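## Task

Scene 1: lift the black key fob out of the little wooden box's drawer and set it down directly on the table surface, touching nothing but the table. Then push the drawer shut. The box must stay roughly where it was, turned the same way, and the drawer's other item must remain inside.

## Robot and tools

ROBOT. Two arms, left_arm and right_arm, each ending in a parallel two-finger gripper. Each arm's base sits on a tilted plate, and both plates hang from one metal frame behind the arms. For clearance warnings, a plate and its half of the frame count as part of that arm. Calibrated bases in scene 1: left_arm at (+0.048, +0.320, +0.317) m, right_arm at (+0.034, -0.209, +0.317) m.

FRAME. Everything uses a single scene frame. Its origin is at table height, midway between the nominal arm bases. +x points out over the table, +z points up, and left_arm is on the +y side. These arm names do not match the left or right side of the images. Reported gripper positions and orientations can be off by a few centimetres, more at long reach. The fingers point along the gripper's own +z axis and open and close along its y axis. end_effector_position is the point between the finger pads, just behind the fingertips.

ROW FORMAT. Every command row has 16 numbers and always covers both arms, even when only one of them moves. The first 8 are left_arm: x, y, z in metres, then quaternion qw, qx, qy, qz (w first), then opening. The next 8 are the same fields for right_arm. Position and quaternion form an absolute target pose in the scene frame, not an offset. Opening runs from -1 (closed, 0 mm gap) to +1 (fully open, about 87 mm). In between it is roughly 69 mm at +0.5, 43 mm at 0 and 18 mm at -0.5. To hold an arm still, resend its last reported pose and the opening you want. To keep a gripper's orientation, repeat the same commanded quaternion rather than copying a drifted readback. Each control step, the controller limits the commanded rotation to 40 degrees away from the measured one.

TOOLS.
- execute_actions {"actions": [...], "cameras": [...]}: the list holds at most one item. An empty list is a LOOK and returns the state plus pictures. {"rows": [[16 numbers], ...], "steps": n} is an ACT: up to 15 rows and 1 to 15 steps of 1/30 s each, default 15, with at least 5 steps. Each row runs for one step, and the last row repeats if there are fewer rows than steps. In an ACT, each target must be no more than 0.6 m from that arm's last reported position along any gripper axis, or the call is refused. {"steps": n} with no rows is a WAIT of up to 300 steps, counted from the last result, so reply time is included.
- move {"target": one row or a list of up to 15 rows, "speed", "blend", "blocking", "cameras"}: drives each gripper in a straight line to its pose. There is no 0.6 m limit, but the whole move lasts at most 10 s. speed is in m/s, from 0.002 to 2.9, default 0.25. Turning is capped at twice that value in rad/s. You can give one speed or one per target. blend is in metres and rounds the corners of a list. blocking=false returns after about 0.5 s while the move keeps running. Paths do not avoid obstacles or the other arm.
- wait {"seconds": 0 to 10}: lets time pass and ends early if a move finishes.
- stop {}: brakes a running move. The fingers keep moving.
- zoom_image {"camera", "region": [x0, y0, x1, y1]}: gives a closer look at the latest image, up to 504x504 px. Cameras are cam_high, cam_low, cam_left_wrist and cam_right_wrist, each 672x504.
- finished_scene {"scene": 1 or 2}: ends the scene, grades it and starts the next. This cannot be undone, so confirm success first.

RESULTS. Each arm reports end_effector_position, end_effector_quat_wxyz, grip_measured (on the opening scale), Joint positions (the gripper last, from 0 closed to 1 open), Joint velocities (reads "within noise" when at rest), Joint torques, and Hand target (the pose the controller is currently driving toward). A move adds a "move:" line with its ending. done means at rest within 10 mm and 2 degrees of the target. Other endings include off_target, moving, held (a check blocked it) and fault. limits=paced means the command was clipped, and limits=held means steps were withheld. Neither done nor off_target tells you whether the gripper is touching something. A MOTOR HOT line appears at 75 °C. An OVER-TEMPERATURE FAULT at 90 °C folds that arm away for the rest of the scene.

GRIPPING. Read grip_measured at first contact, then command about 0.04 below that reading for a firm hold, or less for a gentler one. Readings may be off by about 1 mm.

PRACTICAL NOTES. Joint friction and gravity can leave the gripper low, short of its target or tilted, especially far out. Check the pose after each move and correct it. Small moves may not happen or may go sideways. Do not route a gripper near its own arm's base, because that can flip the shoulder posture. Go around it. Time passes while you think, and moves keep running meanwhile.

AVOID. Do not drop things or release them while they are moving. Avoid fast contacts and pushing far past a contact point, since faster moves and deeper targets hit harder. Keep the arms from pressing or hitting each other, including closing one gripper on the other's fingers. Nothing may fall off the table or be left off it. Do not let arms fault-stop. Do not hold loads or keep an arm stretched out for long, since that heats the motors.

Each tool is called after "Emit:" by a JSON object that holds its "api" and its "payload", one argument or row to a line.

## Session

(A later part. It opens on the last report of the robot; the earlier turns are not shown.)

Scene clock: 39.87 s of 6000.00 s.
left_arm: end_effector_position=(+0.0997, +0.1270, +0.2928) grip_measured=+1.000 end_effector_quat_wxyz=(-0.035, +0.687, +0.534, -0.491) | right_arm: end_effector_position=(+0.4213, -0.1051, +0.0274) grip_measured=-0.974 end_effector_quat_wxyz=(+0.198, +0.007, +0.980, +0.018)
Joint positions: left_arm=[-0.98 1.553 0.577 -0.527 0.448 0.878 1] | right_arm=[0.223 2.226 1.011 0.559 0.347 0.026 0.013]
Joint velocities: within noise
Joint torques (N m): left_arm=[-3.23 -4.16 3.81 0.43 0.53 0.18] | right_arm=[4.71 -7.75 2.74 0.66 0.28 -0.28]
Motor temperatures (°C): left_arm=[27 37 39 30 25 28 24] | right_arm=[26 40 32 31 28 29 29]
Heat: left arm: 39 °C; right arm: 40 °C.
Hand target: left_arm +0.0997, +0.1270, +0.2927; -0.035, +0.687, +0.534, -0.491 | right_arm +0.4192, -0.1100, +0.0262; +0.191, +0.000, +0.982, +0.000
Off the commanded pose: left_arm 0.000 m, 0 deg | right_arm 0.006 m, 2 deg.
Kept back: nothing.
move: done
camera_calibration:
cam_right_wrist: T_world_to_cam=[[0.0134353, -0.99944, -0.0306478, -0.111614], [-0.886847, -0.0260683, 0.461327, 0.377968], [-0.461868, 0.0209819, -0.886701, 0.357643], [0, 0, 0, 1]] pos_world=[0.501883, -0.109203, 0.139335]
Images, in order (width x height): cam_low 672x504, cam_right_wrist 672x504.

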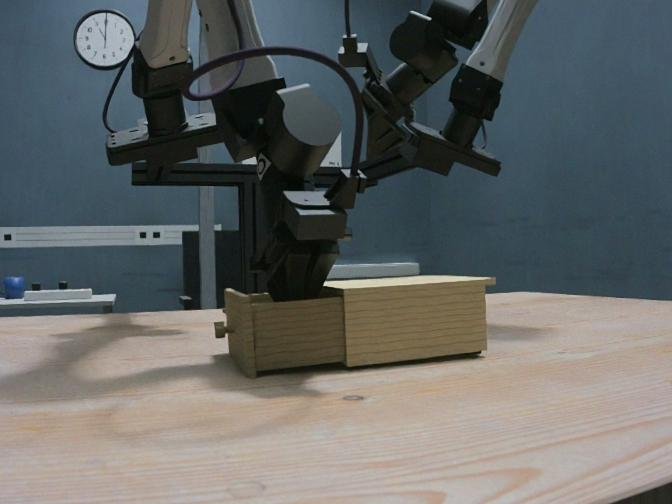

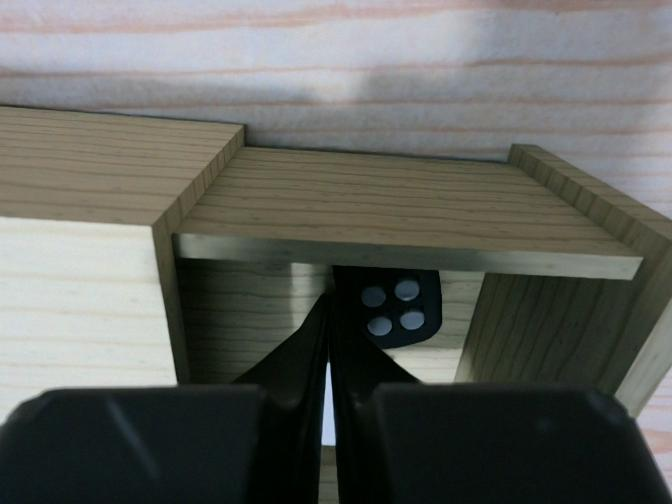

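Emit:
{"api": "move", "payload": {
  "target": [
    [0.0997, 0.1270, 0.2928, -0.035, 0.687, 0.534, -0.491, 1.0, 0.415, -0.100, 0.060, 0.1736, 0.0, 0.985, 0.0, -1.0],
    [0.0997, 0.1270, 0.2928, -0.035, 0.687, 0.534, -0.491, 1.0, 0.396, -0.118, 0.105, 0.1564, -0.0041, 0.9874, -0.0259, 0.05]
  ],
  "speed": [0.12, 0.2],
  "blend": [0.01, 0],
  "cameras": ["cam_right_wrist", "cam_low", "cam_high"]
}}

Scene clock: 43.13 s of 6000.00 s.
left_arm: end_effector_position=(+0.0997, +0.1270, +0.2928) grip_measured=+1.000 end_effector_quat_wxyz=(-0.035, +0.687, +0.534, -0.491) | right_arm: end_effector_position=(+0.3894, -0.1196, +0.0942) grip_measured=+0.050 end_effector_quat_wxyz=(+0.143, -0.011, +0.989, -0.026)
Joint positions: left_arm=[-0.98 1.553 0.577 -0.527 0.448 0.878 1] | right_arm=[0.301 1.957 0.892 0.26 0.48 0.084 0.525]
Joint velocities: within noise
Joint torques (N m): left_arm=[-3.22 -4.08 3.74 0.42 0.53 0.17] | right_arm=[5.44 -10.06 2.11 0.64 0.21 -0.02]
Motor temperatures (°C): left_arm=[27 37 39 30 25 28 24] | right_arm=[26 40 32 31 28 29 29]
Heat: left arm: 39 °C; right arm: 40 °C.
Hand target: left_arm +0.0997, +0.1270, +0.2927; -0.035, +0.687, +0.534, -0.491 | right_arm +0.3960, -0.1179, +0.1047; +0.156, -0.004, +0.987, -0.026
Off the commanded pose: left_arm 0.000 m, 0 deg | right_arm 0.013 m, 2 deg.
Kept back: nothing.
move: off_target (right_arm); target 2's new opening was sent with right_arm's hand 0.013 m and 2 deg from that target
camera_calibration:
cam_right_wrist: T_world_to_cam=[[0.0343525, -0.997633, 0.0595708, -0.140111], [-0.830252, 0.0046927, 0.557368, 0.291085], [-0.556328, -0.0686057, -0.828126, 0.422873], [0, 0, 0, 1]] pos_world=[0.481743, -0.112134, 0.196297]
Images, in order (width x height): cam_high 672x504, cam_low 672x504, cam_right_wrist 672x504.

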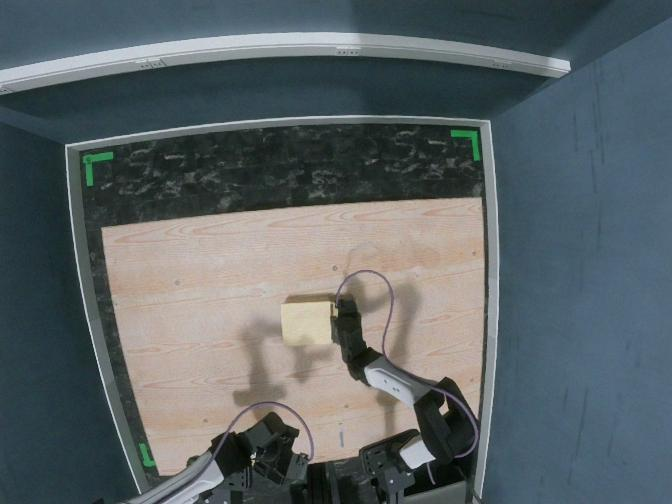

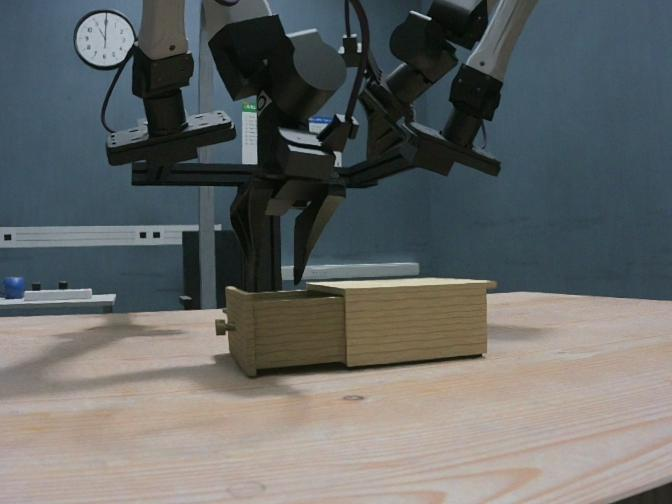

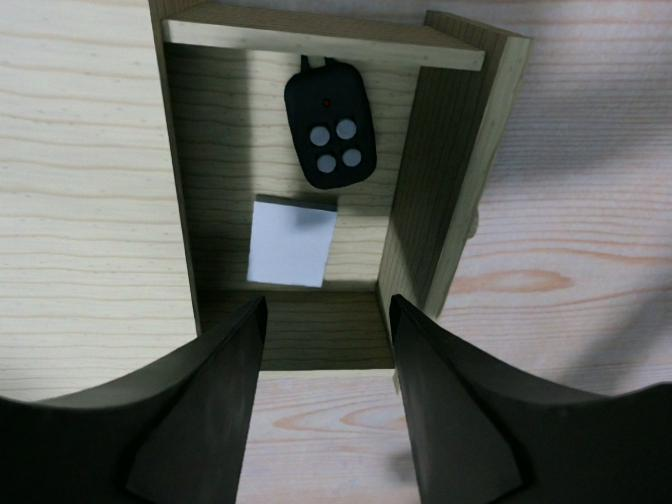

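Emit:
{"api": "move", "payload": {
  "target": [0.0997, 0.1270, 0.2928, -0.035, 0.687, 0.534, -0.491, 1.0, 0.4175, -0.1245, 0.033, 0.1303, -0.0080, 0.9896, -0.0605, 0.0],
  "speed": 0.12,
  "cameras": ["cam_right_wrist", "cam_high"]
}}

Scene clock: 46.87 s of 6000.00 s.
left_arm: end_effector_position=(+0.0997, +0.1270, +0.2928) grip_measured=+1.000 end_effector_quat_wxyz=(-0.035, +0.687, +0.534, -0.491) | right_arm: end_effector_position=(+0.4168, -0.1202, +0.0384) grip_measured=+0.000 end_effector_quat_wxyz=(+0.132, -0.008, +0.990, -0.052)
Joint positions: left_arm=[-0.98 1.553 0.577 -0.527 0.448 0.878 1] | right_arm=[0.25 2.197 1.124 0.258 0.494 0.053 0.5]
Joint velocities: within noise
Joint torques (N m): left_arm=[-3.18 -4.07 3.75 0.43 0.54 0.18] | right_arm=[3.71 -6.89 4.11 0.65 0.18 -0.22]
Motor temperatures (°C): left_arm=[27 37 39 30 25 28 24] | right_arm=[26 40 31 31 28 29 29]
Heat: left arm: 39 °C; right arm: 40 °C.
Hand target: left_arm +0.0997, +0.1270, +0.2927; -0.035, +0.687, +0.534, -0.491 | right_arm +0.4175, -0.1246, +0.0332; +0.130, -0.008, +0.990, -0.060
Off the commanded pose: left_arm 0.000 m, 0 deg | right_arm 0.007 m, 1 deg.
Kept back: nothing.
move: done
camera_calibration:
cam_right_wrist: T_world_to_cam=[[0.0232485, -0.993812, 0.108613, -0.135027], [-0.81781, 0.0435825, 0.573835, 0.34377], [-0.575018, -0.102165, -0.811737, 0.394983], [0, 0, 0, 1]] pos_world=[0.5114, -0.10882, 0.13802]
Images, in order (width x height): cam_high 672x504, cam_right_wrist 672x504.

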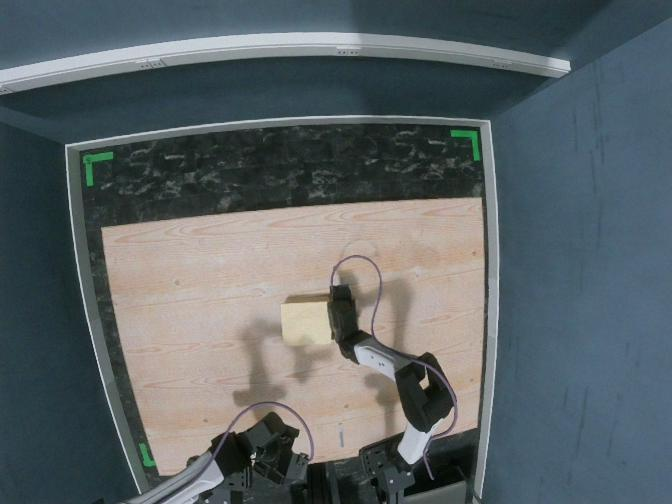

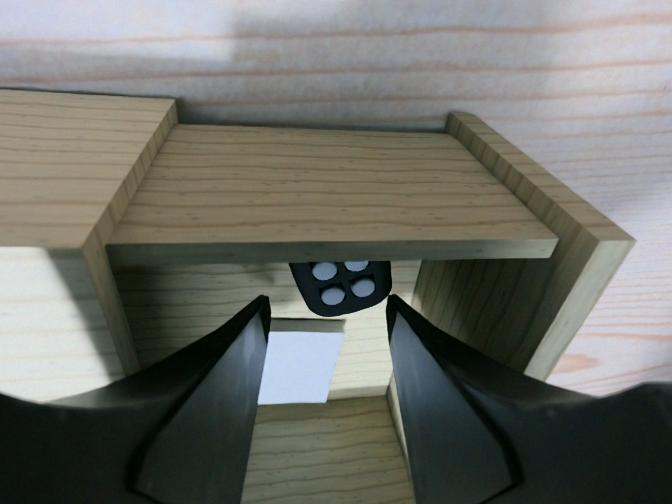

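Emit:
{"api": "move", "payload": {
  "target": [0.0997, 0.1270, 0.2928, -0.035, 0.687, 0.534, -0.491, 1.0, 0.418, -0.131, 0.0245, 0.1303, -0.0080, 0.9896, -0.0605, 0.0],
  "speed": 0.1,
  "cameras": ["cam_right_wrist"]
}}

Scene clock: 48.07 s of 6000.00 s.
left_arm: end_effector_position=(+0.0997, +0.1270, +0.2928) grip_measured=+1.000 end_effector_quat_wxyz=(-0.035, +0.687, +0.534, -0.491) | right_arm: end_effector_position=(+0.4138, -0.1261, +0.0313) grip_measured=+0.000 end_effector_quat_wxyz=(+0.126, -0.012, +0.990, -0.057)
Joint positions: left_arm=[-0.98 1.553 0.577 -0.527 0.448 0.878 1] | right_arm=[0.235 2.216 1.131 0.261 0.491 0.039 0.5]
Joint velocities: within noise
Joint torques (N m): left_arm=[-3.21 -4.04 3.75 0.42 0.53 0.17] | right_arm=[3.14 -6.84 3.9 0.83 0.11 -0.25]
Motor temperatures (°C): left_arm=[27 37 39 30 25 28 24] | right_arm=[26 40 31 31 28 29 29]
Heat: left arm: 39 °C; right arm: 40 °C.
Hand target: left_arm +0.0997, +0.1270, +0.2927; -0.035, +0.687, +0.534, -0.491 | right_arm +0.4177, -0.1311, +0.0247; +0.130, -0.008, +0.990, -0.061
Off the commanded pose: left_arm 0.000 m, 0 deg | right_arm 0.009 m, 1 deg.
Kept back: nothing.
move: done
camera_calibration:
cam_right_wrist: T_world_to_cam=[[0.0296373, -0.992521, 0.118421, -0.142857], [-0.810079, 0.0455549, 0.584548, 0.342429], [-0.585571, -0.113255, -0.80267, 0.389586], [0, 0, 0, 1]] pos_world=[0.509759, -0.113266, 0.12946]
Images, in order (width x height): cam_right_wrist 672x504.

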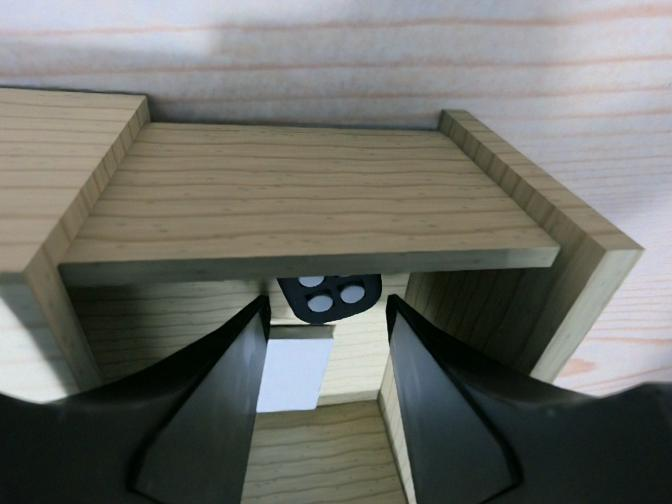

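Emit:
{"api": "move", "payload": {
  "target": [
    [0.0997, 0.1270, 0.2928, -0.035, 0.687, 0.534, -0.491, 1.0, 0.426, -0.1305, 0.0245, 0.1303, -0.0080, 0.9896, -0.0605, 0.0],
    [0.0997, 0.1270, 0.2928, -0.035, 0.687, 0.534, -0.491, 1.0, 0.426, -0.1305, 0.0245, 0.1303, -0.0080, 0.9896, -0.0605, -0.45]
  ],
  "speed": 0.1,
  "cameras": ["cam_right_wrist", "cam_low"]
}}

Scene clock: 49.63 s of 6000.00 s.
left_arm: end_effector_position=(+0.0997, +0.1270, +0.2928) grip_measured=+1.000 end_effector_quat_wxyz=(-0.035, +0.687, +0.534, -0.491) | right_arm: end_effector_position=(+0.4253, -0.1253, +0.0320) grip_measured=-0.174 end_effector_quat_wxyz=(+0.133, -0.010, +0.990, -0.055)
Joint positions: left_arm=[-0.98 1.553 0.577 -0.527 0.448 0.878 1] | right_arm=[0.233 2.221 1.165 0.249 0.488 0.033 0.413]
Joint velocities: within noise
Joint torques (N m): left_arm=[-3.18 -4.08 3.74 0.43 0.53 0.18] | right_arm=[3.15 -6.84 4.31 0.69 0.08 -0.19]
Motor temperatures (°C): left_arm=[27 37 39 30 25 27 23] | right_arm=[26 40 31 31 28 29 29]
Heat: left arm: 39 °C; right arm: 40 °C.
Hand target: left_arm +0.0997, +0.1270, +0.2927; -0.035, +0.687, +0.534, -0.491 | right_arm +0.4259, -0.1305, +0.0248; +0.130, -0.008, +0.990, -0.060
Off the commanded pose: left_arm 0.000 m, 0 deg | right_arm 0.009 m, 1 deg.
Kept back: nothing.
move: done
camera_calibration:
cam_right_wrist: T_world_to_cam=[[0.0261202, -0.992882, 0.116199, -0.141018], [-0.818306, 0.0455289, 0.572977, 0.355088], [-0.574189, -0.110052, -0.811292, 0.392806], [0, 0, 0, 1]] pos_world=[0.519799, -0.112952, 0.13161]
Images, in order (width x height): cam_low 672x504, cam_right_wrist 672x504.

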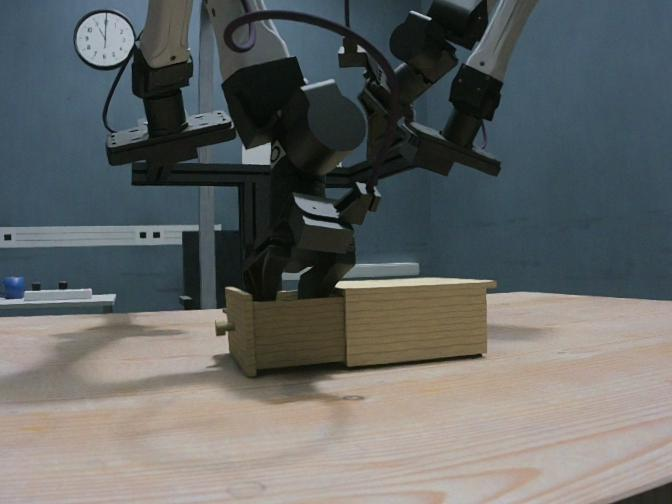

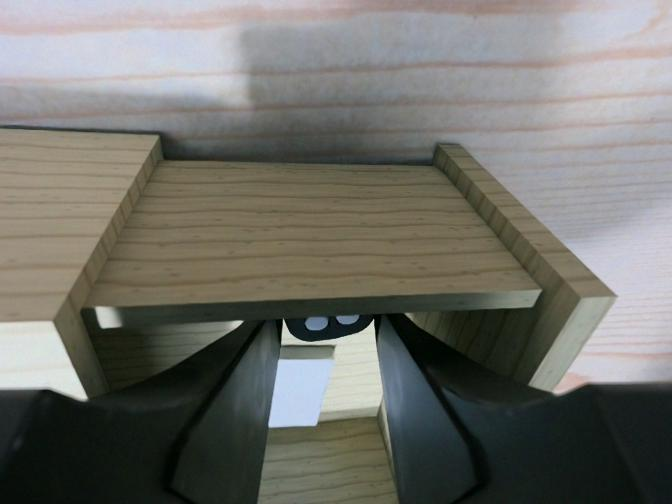

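Emit:
{"api": "move", "payload": {
  "target": [
    [0.0997, 0.1270, 0.2928, -0.035, 0.687, 0.534, -0.491, 1.0, 0.413, -0.119, 0.115, 0.1303, -0.0080, 0.9896, -0.0605, -0.45],
    [0.0997, 0.1270, 0.2928, -0.035, 0.687, 0.534, -0.491, 1.0, 0.430, -0.200, 0.150, 0.1303, -0.0080, 0.9896, -0.0605, -0.45],
    [0.0997, 0.1270, 0.2928, -0.035, 0.687, 0.534, -0.491, 1.0, 0.450, -0.300, 0.060, 0.1303, -0.0080, 0.9896, -0.0605, -0.45]
  ],
  "speed": [0.15, 0.25, 0.25],
  "blend": [0.015, 0.03, 0],
  "cameras": ["cam_right_wrist", "cam_low", "cam_high"]
}}

Scene clock: 52.47 s of 6000.00 s.
left_arm: end_effector_position=(+0.0997, +0.1270, +0.2928) grip_measured=+1.000 end_effector_quat_wxyz=(-0.035, +0.687, +0.534, -0.491) | right_arm: end_effector_position=(+0.4413, -0.3008, +0.0639) grip_measured=-0.174 end_effector_quat_wxyz=(+0.118, -0.005, +0.991, -0.064)
Joint positions: left_arm=[-0.98 1.553 0.577 -0.527 0.448 0.878 1] | right_arm=[-0.173 1.979 1.128 0.118 0.215 -0.249 0.413]
Joint velocities: within noise
Joint torques (N m): left_arm=[-3.19 -4.07 3.73 0.43 0.53 0.19] | right_arm=[1.89 -7.46 5.27 0.88 -0.08 -0.22]
Motor temperatures (°C): left_arm=[27 37 39 30 25 27 23] | right_arm=[26 40 31 31 28 29 29]
Heat: left arm: 39 °C; right arm: 40 °C.
Hand target: left_arm +0.0997, +0.1270, +0.2927; -0.035, +0.687, +0.534, -0.491 | right_arm +0.4498, -0.3000, +0.0603; +0.130, -0.008, +0.990, -0.061
Off the commanded pose: left_arm 0.000 m, 0 deg | right_arm 0.010 m, 1 deg.
Kept back: nothing.
move: done
camera_calibration:
cam_right_wrist: T_world_to_cam=[[0.0148877, -0.991357, 0.130347, -0.314811], [-0.801152, 0.0661738, 0.594791, 0.355112], [-0.598275, -0.113283, -0.793243, 0.417124], [0, 0, 0, 1]] pos_world=[0.53874, -0.288336, 0.160698]
Images, in order (width x height): cam_high 672x504, cam_low 672x504, cam_right_wrist 672x504.

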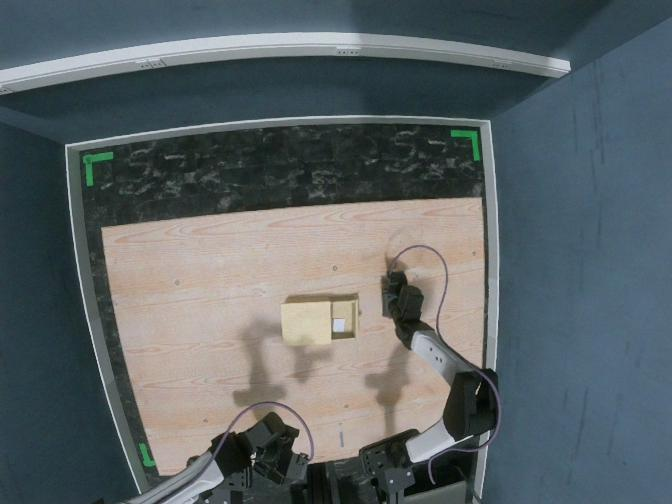

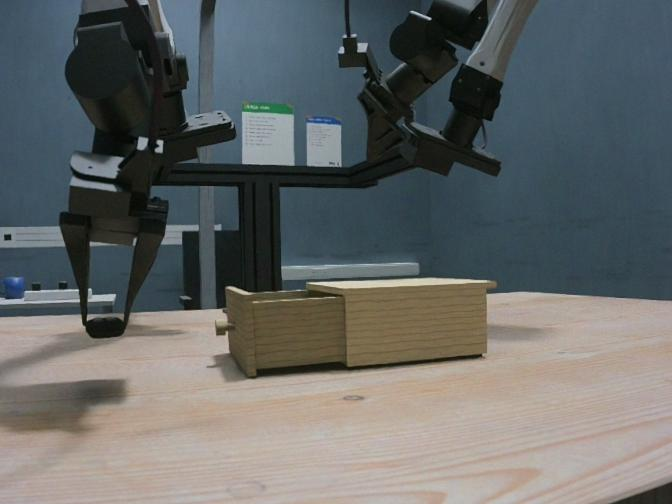

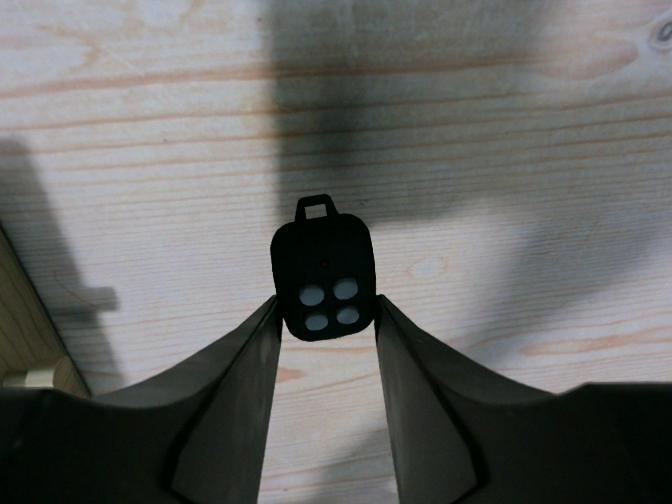

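Emit:
{"api": "move", "payload": {
  "target": [0.0997, 0.1270, 0.2928, -0.035, 0.687, 0.534, -0.491, 1.0, 0.452, -0.300, 0.022, 0.1303, -0.0080, 0.9896, -0.0605, -0.45],
  "speed": 0.1,
  "cameras": ["cam_right_wrist", "cam_low"]
}}

Emit:
{"api": "zoom_image", "payload": {
  "camera": "cam_low",
  "region": [20, 230, 240, 430]
}}

Scene clock: 53.83 s of 6000.00 s.
left_arm: end_effector_position=(+0.0997, +0.1270, +0.2928) grip_measured=+1.000 end_effector_quat_wxyz=(-0.035, +0.687, +0.534, -0.491) | right_arm: end_effector_position=(+0.4456, -0.2964, +0.0265) grip_measured=-0.174 end_effector_quat_wxyz=(+0.120, -0.009, +0.991, -0.060)
Joint positions: left_arm=[-0.98 1.553 0.577 -0.527 0.448 0.878 1] | right_arm=[-0.176 2.118 1.202 0.186 0.204 -0.258 0.413]
Joint velocities: within noise
Joint torques (N m): left_arm=[-3.17 -4.05 3.75 0.43 0.53 0.18] | right_arm=[1.21 -7.77 4.81 0.91 -0.11 -0.18]
Motor temperatures (°C): left_arm=[27 37 39 30 25 27 23] | right_arm=[26 40 31 31 28 29 29]
Heat: left arm: 39 °C; right arm: 40 °C.
Hand target: left_arm +0.0997, +0.1270, +0.2927; -0.035, +0.687, +0.534, -0.491 | right_arm +0.4518, -0.3001, +0.0223; +0.130, -0.008, +0.990, -0.061
Off the commanded pose: left_arm 0.000 m, 0 deg | right_arm 0.009 m, 1 deg.
Kept back: nothing.
move: done
camera_calibration:
cam_right_wrist: T_world_to_cam=[[0.0229966, -0.991959, 0.124454, -0.309344], [-0.803363, 0.0557593, 0.592874, 0.378423], [-0.595046, -0.113616, -0.79562, 0.38907], [0, 0, 0, 1]] pos_world=[0.542639, -0.283752, 0.123694]
Images, in order (width x height): cam_low 672x504, cam_right_wrist 672x504.

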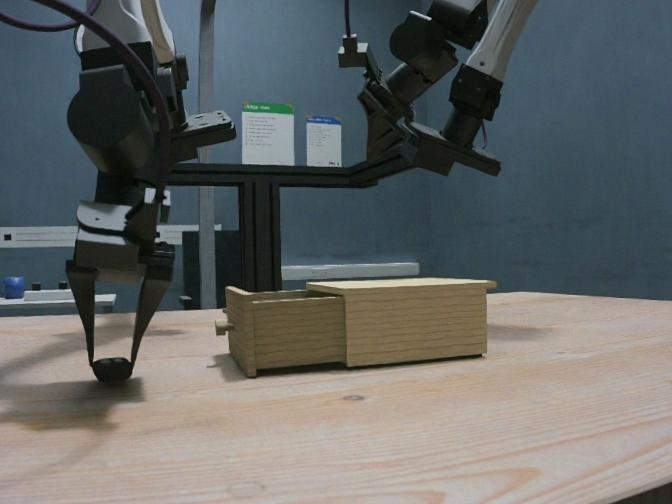

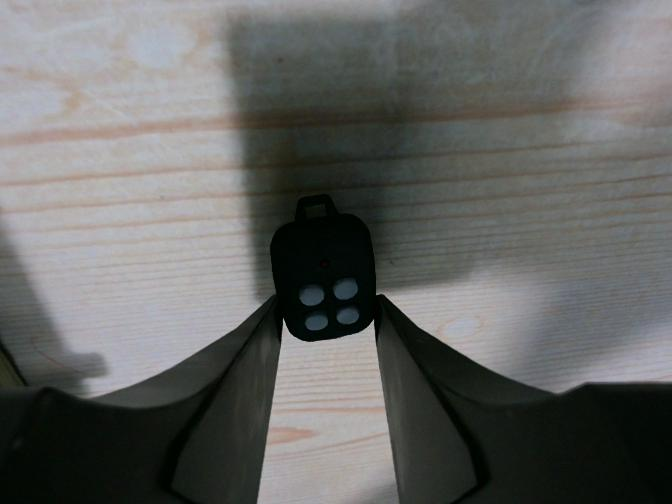

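Scaled by 2.291 from the camera's 672x504 image, which has a finer 960x720 frame.

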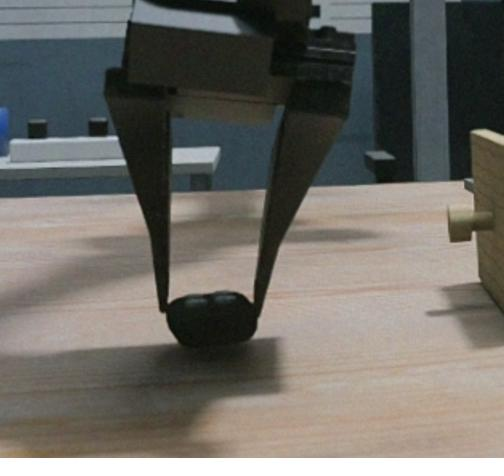

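Emit:
{"api": "move", "payload": {
  "target": [0.0997, 0.1270, 0.2928, -0.035, 0.687, 0.534, -0.491, 1.0, 0.450, -0.300, 0.012, 0.1303, -0.0080, 0.9896, -0.0605, -0.45],
  "speed": 0.06,
  "cameras": ["cam_low"]
}}

Emit:
{"api": "zoom_image", "payload": {
  "camera": "cam_low",
  "region": [20, 230, 240, 430]
}}

Scene clock: 56.83 s of 6000.00 s.
left_arm: end_effector_position=(+0.0997, +0.1270, +0.2928) grip_measured=+1.000 end_effector_quat_wxyz=(-0.035, +0.687, +0.534, -0.491) | right_arm: end_effector_position=(+0.4445, -0.2953, +0.0200) grip_measured=-0.174 end_effector_quat_wxyz=(+0.120, -0.009, +0.991, -0.059)
Joint positions: left_arm=[-0.98 1.553 0.577 -0.527 0.448 0.878 1] | right_arm=[-0.177 2.14 1.209 0.2 0.202 -0.26 0.413]
Joint velocities: within noise
Joint torques (N m): left_arm=[-3.23 -4.07 3.77 0.43 0.54 0.17] | right_arm=[0.81 -6.93 5.03 0.97 -0.11 -0.22]
Motor temperatures (°C): left_arm=[27 37 39 30 25 27 23] | right_arm=[26 39 31 31 28 29 29]
Heat: left arm: 39 °C; right arm: 39 °C.
Hand target: left_arm +0.0997, +0.1270, +0.2927; -0.035, +0.687, +0.534, -0.491 | right_arm +0.4497, -0.3000, +0.0125; +0.130, -0.008, +0.990, -0.061
Off the commanded pose: left_arm 0.000 m, 0 deg | right_arm 0.011 m, 1 deg.
Kept back: nothing.
move: off_target (right_arm)
Images, in order (width x height): cam_low 672x504.

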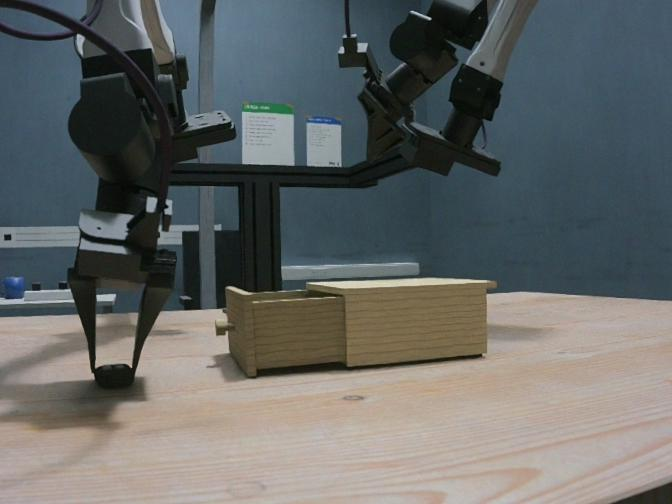

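Scaled by 2.291 from the camera's 672x504 image, which has a finer 960x720 frame.

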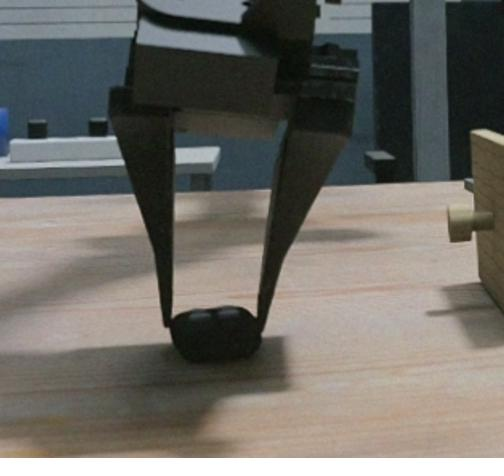

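Emit:
{"api": "move", "payload": {
  "target": [0.0997, 0.1270, 0.2928, -0.035, 0.687, 0.534, -0.491, 1.0, 0.449, -0.300, 0.004, 0.1303, -0.0080, 0.9896, -0.0605, -0.45],
  "speed": 0.06,
  "cameras": ["cam_low", "cam_right_wrist"]
}}

Emit:
{"api": "zoom_image", "payload": {
  "camera": "cam_low",
  "region": [20, 230, 240, 430]
}}

Scene clock: 57.80 s of 6000.00 s.
left_arm: end_effector_position=(+0.0997, +0.1270, +0.2928) grip_measured=+1.000 end_effector_quat_wxyz=(-0.035, +0.687, +0.534, -0.491) | right_arm: end_effector_position=(+0.4444, -0.2952, +0.0191) grip_measured=-0.174 end_effector_quat_wxyz=(+0.118, -0.010, +0.991, -0.059)
Joint positions: left_arm=[-0.98 1.553 0.577 -0.527 0.448 0.878 1] | right_arm=[-0.177 2.144 1.214 0.197 0.202 -0.261 0.413]
Joint velocities: within noise
Joint torques (N m): left_arm=[-3.22 -4.08 3.78 0.43 0.54 0.19] | right_arm=[0.51 -5.35 5.45 1.2 -0.1 -0.26]
Motor temperatures (°C): left_arm=[27 37 39 30 25 27 23] | right_arm=[26 39 31 31 28 29 29]
Heat: left arm: 39 °C; right arm: 39 °C.
Hand target: left_arm +0.0997, +0.1270, +0.2927; -0.035, +0.687, +0.534, -0.491 | right_arm +0.4481, -0.3000, +0.0051; +0.130, -0.008, +0.990, -0.061
Off the commanded pose: left_arm 0.000 m, 0 deg | right_arm 0.017 m, 1 deg.
Kept back: nothing.
move: off_target (right_arm)
camera_calibration:
cam_right_wrist: T_world_to_cam=[[0.0267143, -0.992089, 0.122659, -0.308816], [-0.801546, 0.0520624, 0.595662, 0.379877], [-0.597336, -0.114229, -0.793814, 0.383349], [0, 0, 0, 1]] pos_world=[0.541727, -0.28236, 0.115908]
Images, in order (width x height): cam_low 672x504, cam_right_wrist 672x504.

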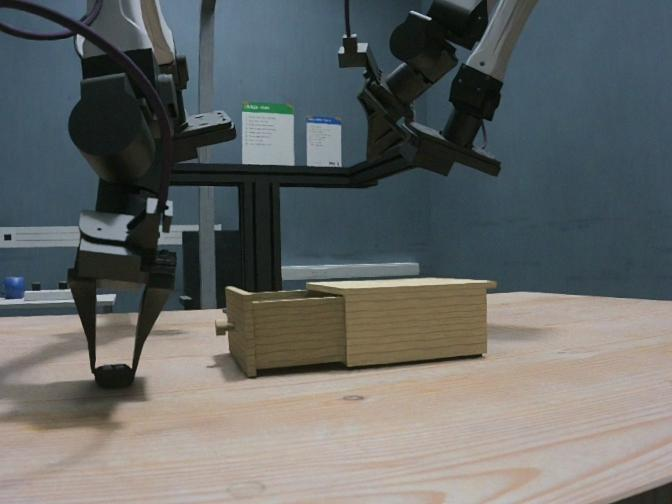

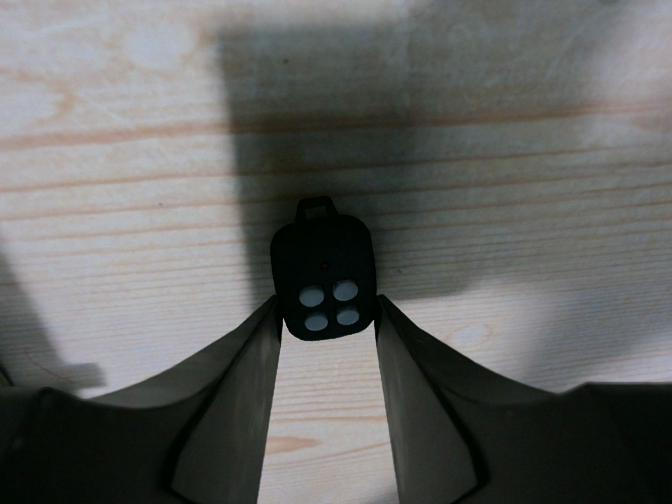

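Scaled by 2.291 from the camera's 672x504 image, which has a finer 960x720 frame.

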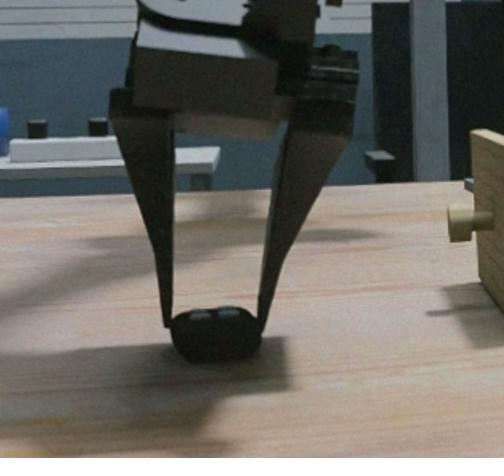

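Emit:
{"api": "move", "payload": {
  "target": [
    [0.0997, 0.1270, 0.2928, -0.035, 0.687, 0.534, -0.491, 1.0, 0.4455, -0.296, 0.0185, 0.1303, -0.0080, 0.9896, -0.0605, -0.45],
    [0.0997, 0.1270, 0.2928, -0.035, 0.687, 0.534, -0.491, 1.0, 0.4455, -0.296, 0.019, 0.1303, -0.0080, 0.9896, -0.0605, 0.1],
    [0.0997, 0.1270, 0.2928, -0.035, 0.687, 0.534, -0.491, 1.0, 0.428, -0.290, 0.120, 0.1303, -0.0080, 0.9896, -0.0605, 0.1],
    [0.0997, 0.1270, 0.2928, -0.035, 0.687, 0.534, -0.491, 1.0, 0.393, -0.232, 0.095, 0.1285, 0.0227, 0.9763, 0.1721, -1.0]
  ],
  "speed": [0.06, 0.1, 0.15, 0.25],
  "blend": [0, 0, 0.02, 0],
  "cameras": ["cam_right_wrist", "cam_low", "cam_high"]
}}

Scene clock: 63.50 s of 6000.00 s.
left_arm: end_effector_position=(+0.0997, +0.1270, +0.2928) grip_measured=+1.000 end_effector_quat_wxyz=(-0.035, +0.687, +0.534, -0.491) | right_arm: end_effector_position=(+0.3956, -0.2321, +0.1002) grip_measured=-0.973 end_effector_quat_wxyz=(+0.129, +0.016, +0.977, +0.168)
Joint positions: left_arm=[-0.98 1.553 0.577 -0.527 0.448 0.878 1] | right_arm=[-0.232 1.805 0.906 0.089 -0.278 -0.193 0.013]
Joint velocities: within noise
Joint torques (N m): left_arm=[-3.21 -4.11 3.79 0.43 0.53 0.19] | right_arm=[0.68 -6.39 2.65 0.72 -0.36 -0.1]
Motor temperatures (°C): left_arm=[27 37 39 30 25 27 23] | right_arm=[26 40 31 31 28 29 29]
Heat: left arm: 39 °C; right arm: 40 °C.
Hand target: left_arm +0.0997, +0.1270, +0.2927; -0.035, +0.687, +0.534, -0.491 | right_arm +0.3929, -0.2321, +0.0951; +0.128, +0.023, +0.976, +0.172
Off the commanded pose: left_arm 0.000 m, 0 deg | right_arm 0.006 m, 1 deg.
Kept back: nothing.
move: done
camera_calibration:
cam_right_wrist: T_world_to_cam=[[0.0317721, -0.943648, -0.329422, -0.200347], [-0.814434, -0.215498, 0.538756, 0.237874], [-0.579386, 0.251175, -0.775386, 0.501697], [0, 0, 0, 1]] pos_world=[0.490775, -0.263809, 0.194854]
Images, in order (width x height): cam_high 672x504, cam_low 672x504, cam_right_wrist 672x504.

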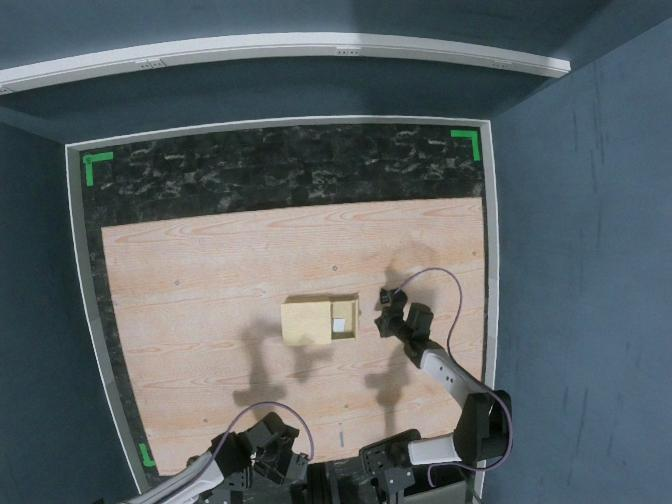

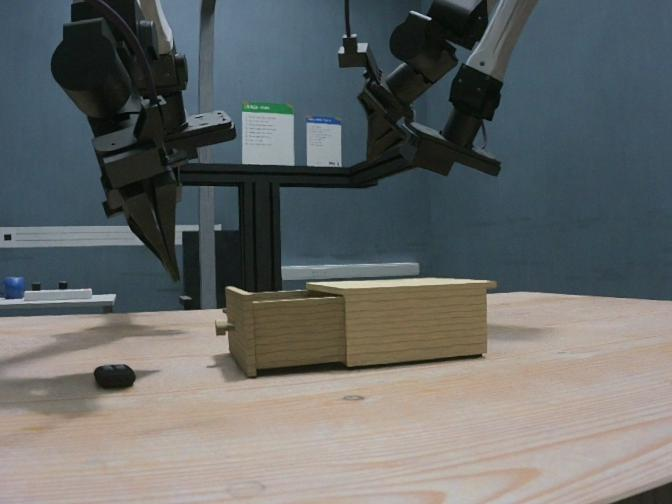

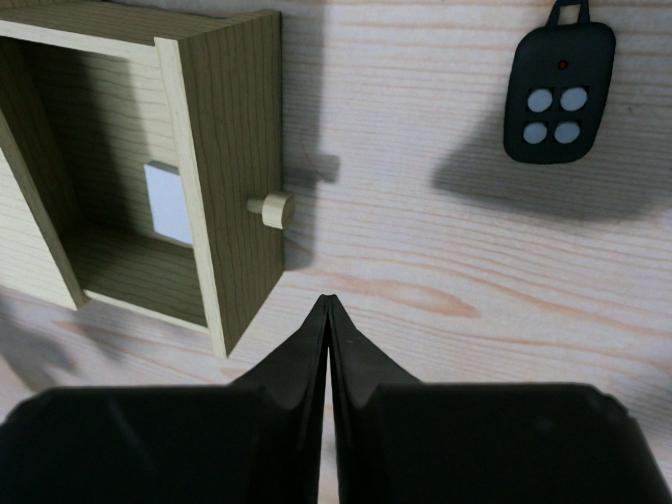

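Emit:
{"api": "move", "payload": {
  "target": [
    [0.0997, 0.1270, 0.2928, -0.035, 0.687, 0.534, -0.491, 1.0, 0.394, -0.220, 0.034, 0.1285, 0.0227, 0.9763, 0.1721, -1.0],
    [0.0997, 0.1270, 0.2928, -0.035, 0.687, 0.534, -0.491, 1.0, 0.394, -0.140, 0.034, 0.1285, 0.0227, 0.9763, 0.1721, -1.0],
    [0.0997, 0.1270, 0.2928, -0.035, 0.687, 0.534, -0.491, 1.0, 0.394, -0.110, 0.034, 0.1285, 0.0227, 0.9763, 0.1721, -1.0]
  ],
  "speed": [0.15, 0.1, 0.05],
  "blend": [0.01, 0, 0],
  "cameras": ["cam_right_wrist", "cam_low", "cam_high"]
}}

Scene clock: 66.27 s of 6000.00 s.
left_arm: end_effector_position=(+0.0997, +0.1270, +0.2928) grip_measured=+1.000 end_effector_quat_wxyz=(-0.035, +0.687, +0.534, -0.491) | right_arm: end_effector_position=(+0.3983, -0.1408, +0.0336) grip_measured=-0.973 end_effector_quat_wxyz=(+0.132, +0.029, +0.982, +0.128)
Joint positions: left_arm=[-0.98 1.553 0.577 -0.527 0.448 0.878 1] | right_arm=[0.031 2.118 0.96 0.394 -0.009 0.01 0.013]
Joint velocities: within noise
Joint torques (N m): left_arm=[-3.19 -4.1 3.81 0.43 0.53 0.18] | right_arm=[6.84 -5.85 2.15 0.8 -0.8 0.07]
Motor temperatures (°C): left_arm=[27 37 39 30 25 27 23] | right_arm=[26 39 31 31 28 29 29]
Heat: left arm: 39 °C; right arm: 39 °C.
Hand target: left_arm +0.0997, +0.1270, +0.2927; -0.035, +0.687, +0.534, -0.491 | right_arm +0.3930, -0.1111, +0.0354; +0.127, +0.022, +0.977, +0.171
Off the commanded pose: left_arm 0.000 m, 0 deg | right_arm 0.031 m, 5 deg.
Kept back: nothing.
move: off_target (right_arm)
camera_calibration:
cam_right_wrist: T_world_to_cam=[[-0.00196381, -0.96688, -0.255222, -0.128587], [-0.820914, -0.144186, 0.552549, 0.307787], [-0.571048, 0.210601, -0.793443, 0.420165], [0, 0, 0, 1]] pos_world=[0.492349, -0.168436, 0.130492]
Images, in order (width x height): cam_high 672x504, cam_low 672x504, cam_right_wrist 672x504.

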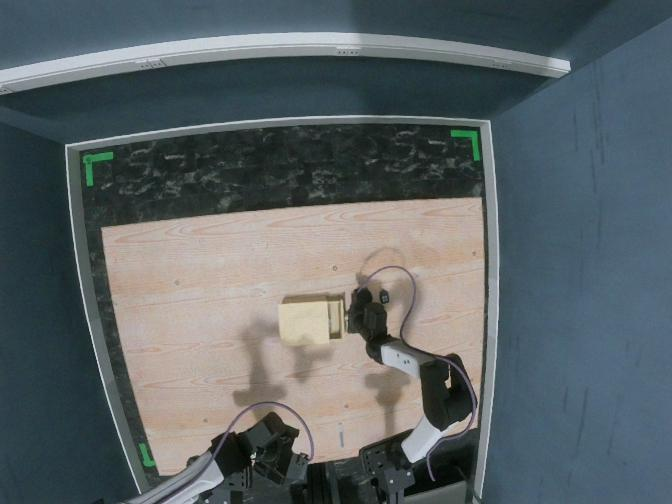

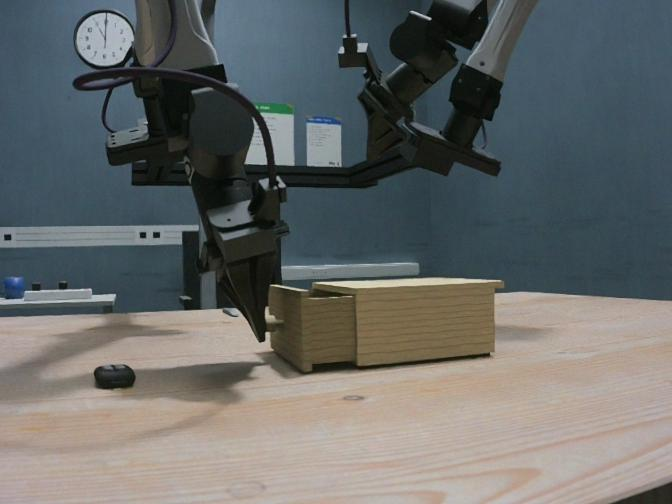

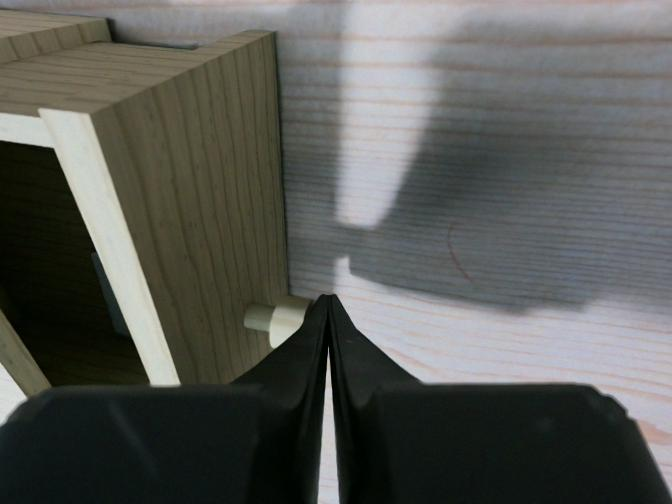

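Emit:
{"api": "move", "payload": {
  "target": [0.0997, 0.1270, 0.2928, -0.035, 0.687, 0.534, -0.491, 1.0, 0.394, -0.090, 0.034, 0.1285, 0.0227, 0.9763, 0.1721, -1.0],
  "speed": 0.06,
  "cameras": ["cam_right_wrist", "cam_low", "cam_high"]
}}

Scene clock: 67.30 s of 6000.00 s.
left_arm: end_effector_position=(+0.0997, +0.1270, +0.2928) grip_measured=+1.000 end_effector_quat_wxyz=(-0.035, +0.687, +0.534, -0.491) | right_arm: end_effector_position=(+0.3902, -0.1155, +0.0326) grip_measured=-0.973 end_effector_quat_wxyz=(+0.122, +0.026, +0.983, +0.137)
Joint positions: left_arm=[-0.98 1.553 0.577 -0.527 0.448 0.878 1] | right_arm=[0.088 2.145 0.965 0.395 0.013 0.05 0.013]
Joint velocities: within noise
Joint torques (N m): left_arm=[-3.21 -4.11 3.79 0.43 0.53 0.18] | right_arm=[6.78 -6.19 3.11 0.86 -0.67 0.1]
Motor temperatures (°C): left_arm=[27 37 39 30 25 27 23] | right_arm=[26 39 31 31 28 29 29]
Heat: left arm: 39 °C; right arm: 39 °C.
Hand target: left_arm +0.0997, +0.1270, +0.2927; -0.035, +0.687, +0.534, -0.491 | right_arm +0.3930, -0.0907, +0.0351; +0.127, +0.022, +0.977, +0.172
Off the commanded pose: left_arm 0.000 m, 0 deg | right_arm 0.026 m, 4 deg.
Kept back: nothing.
move: off_target (right_arm)
camera_calibration:
cam_right_wrist: T_world_to_cam=[[0.00203906, -0.962066, -0.272809, -0.104888], [-0.808266, -0.16222, 0.566031, 0.297821], [-0.588814, 0.219348, -0.777936, 0.416863], [0, 0, 0, 1]] pos_world=[0.486388, -0.144034, 0.127103]
Images, in order (width x height): cam_high 672x504, cam_low 672x504, cam_right_wrist 672x504.

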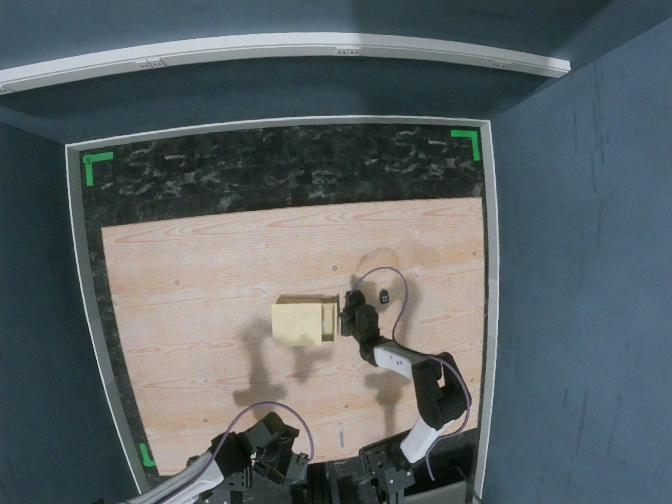

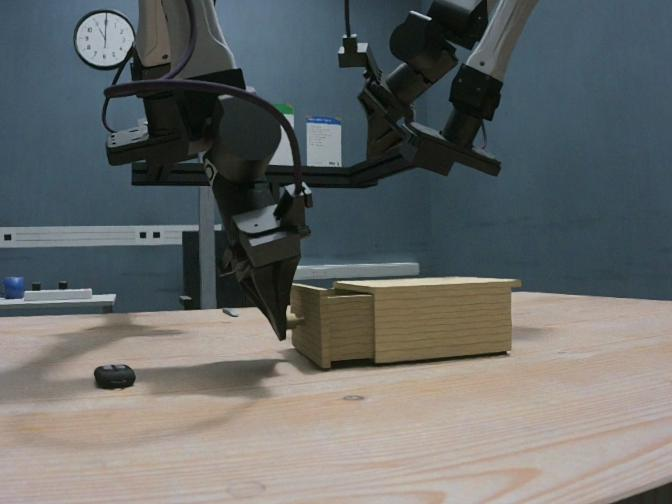

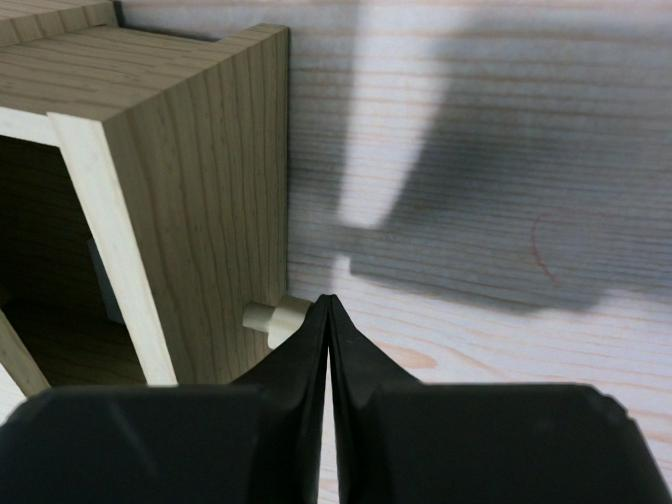

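Emit:
{"api": "zoom_image", "payload": {
  "camera": "cam_high",
  "region": [250, 270, 400, 370]
}}

Emit:
{"api": "zoom_image", "payload": {
  "camera": "cam_low",
  "region": [270, 260, 540, 400]
}}

Scaled by 3.360 from the camera's 672x504 image, which has a finer 960x720 frame.

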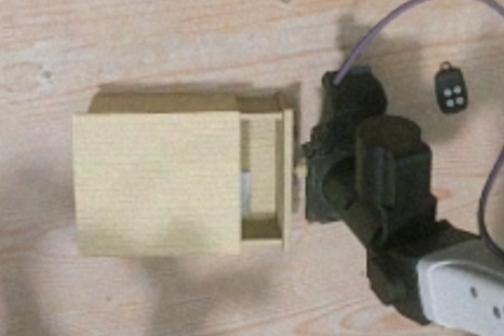

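Scaled by 1.867 from the camera's 672x504 image, which has a finer 960x720 frame.

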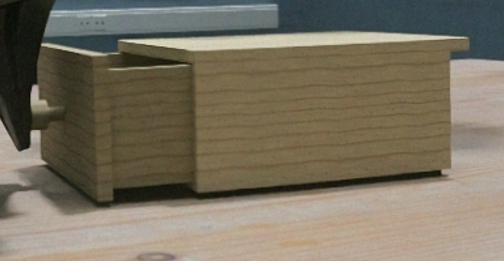

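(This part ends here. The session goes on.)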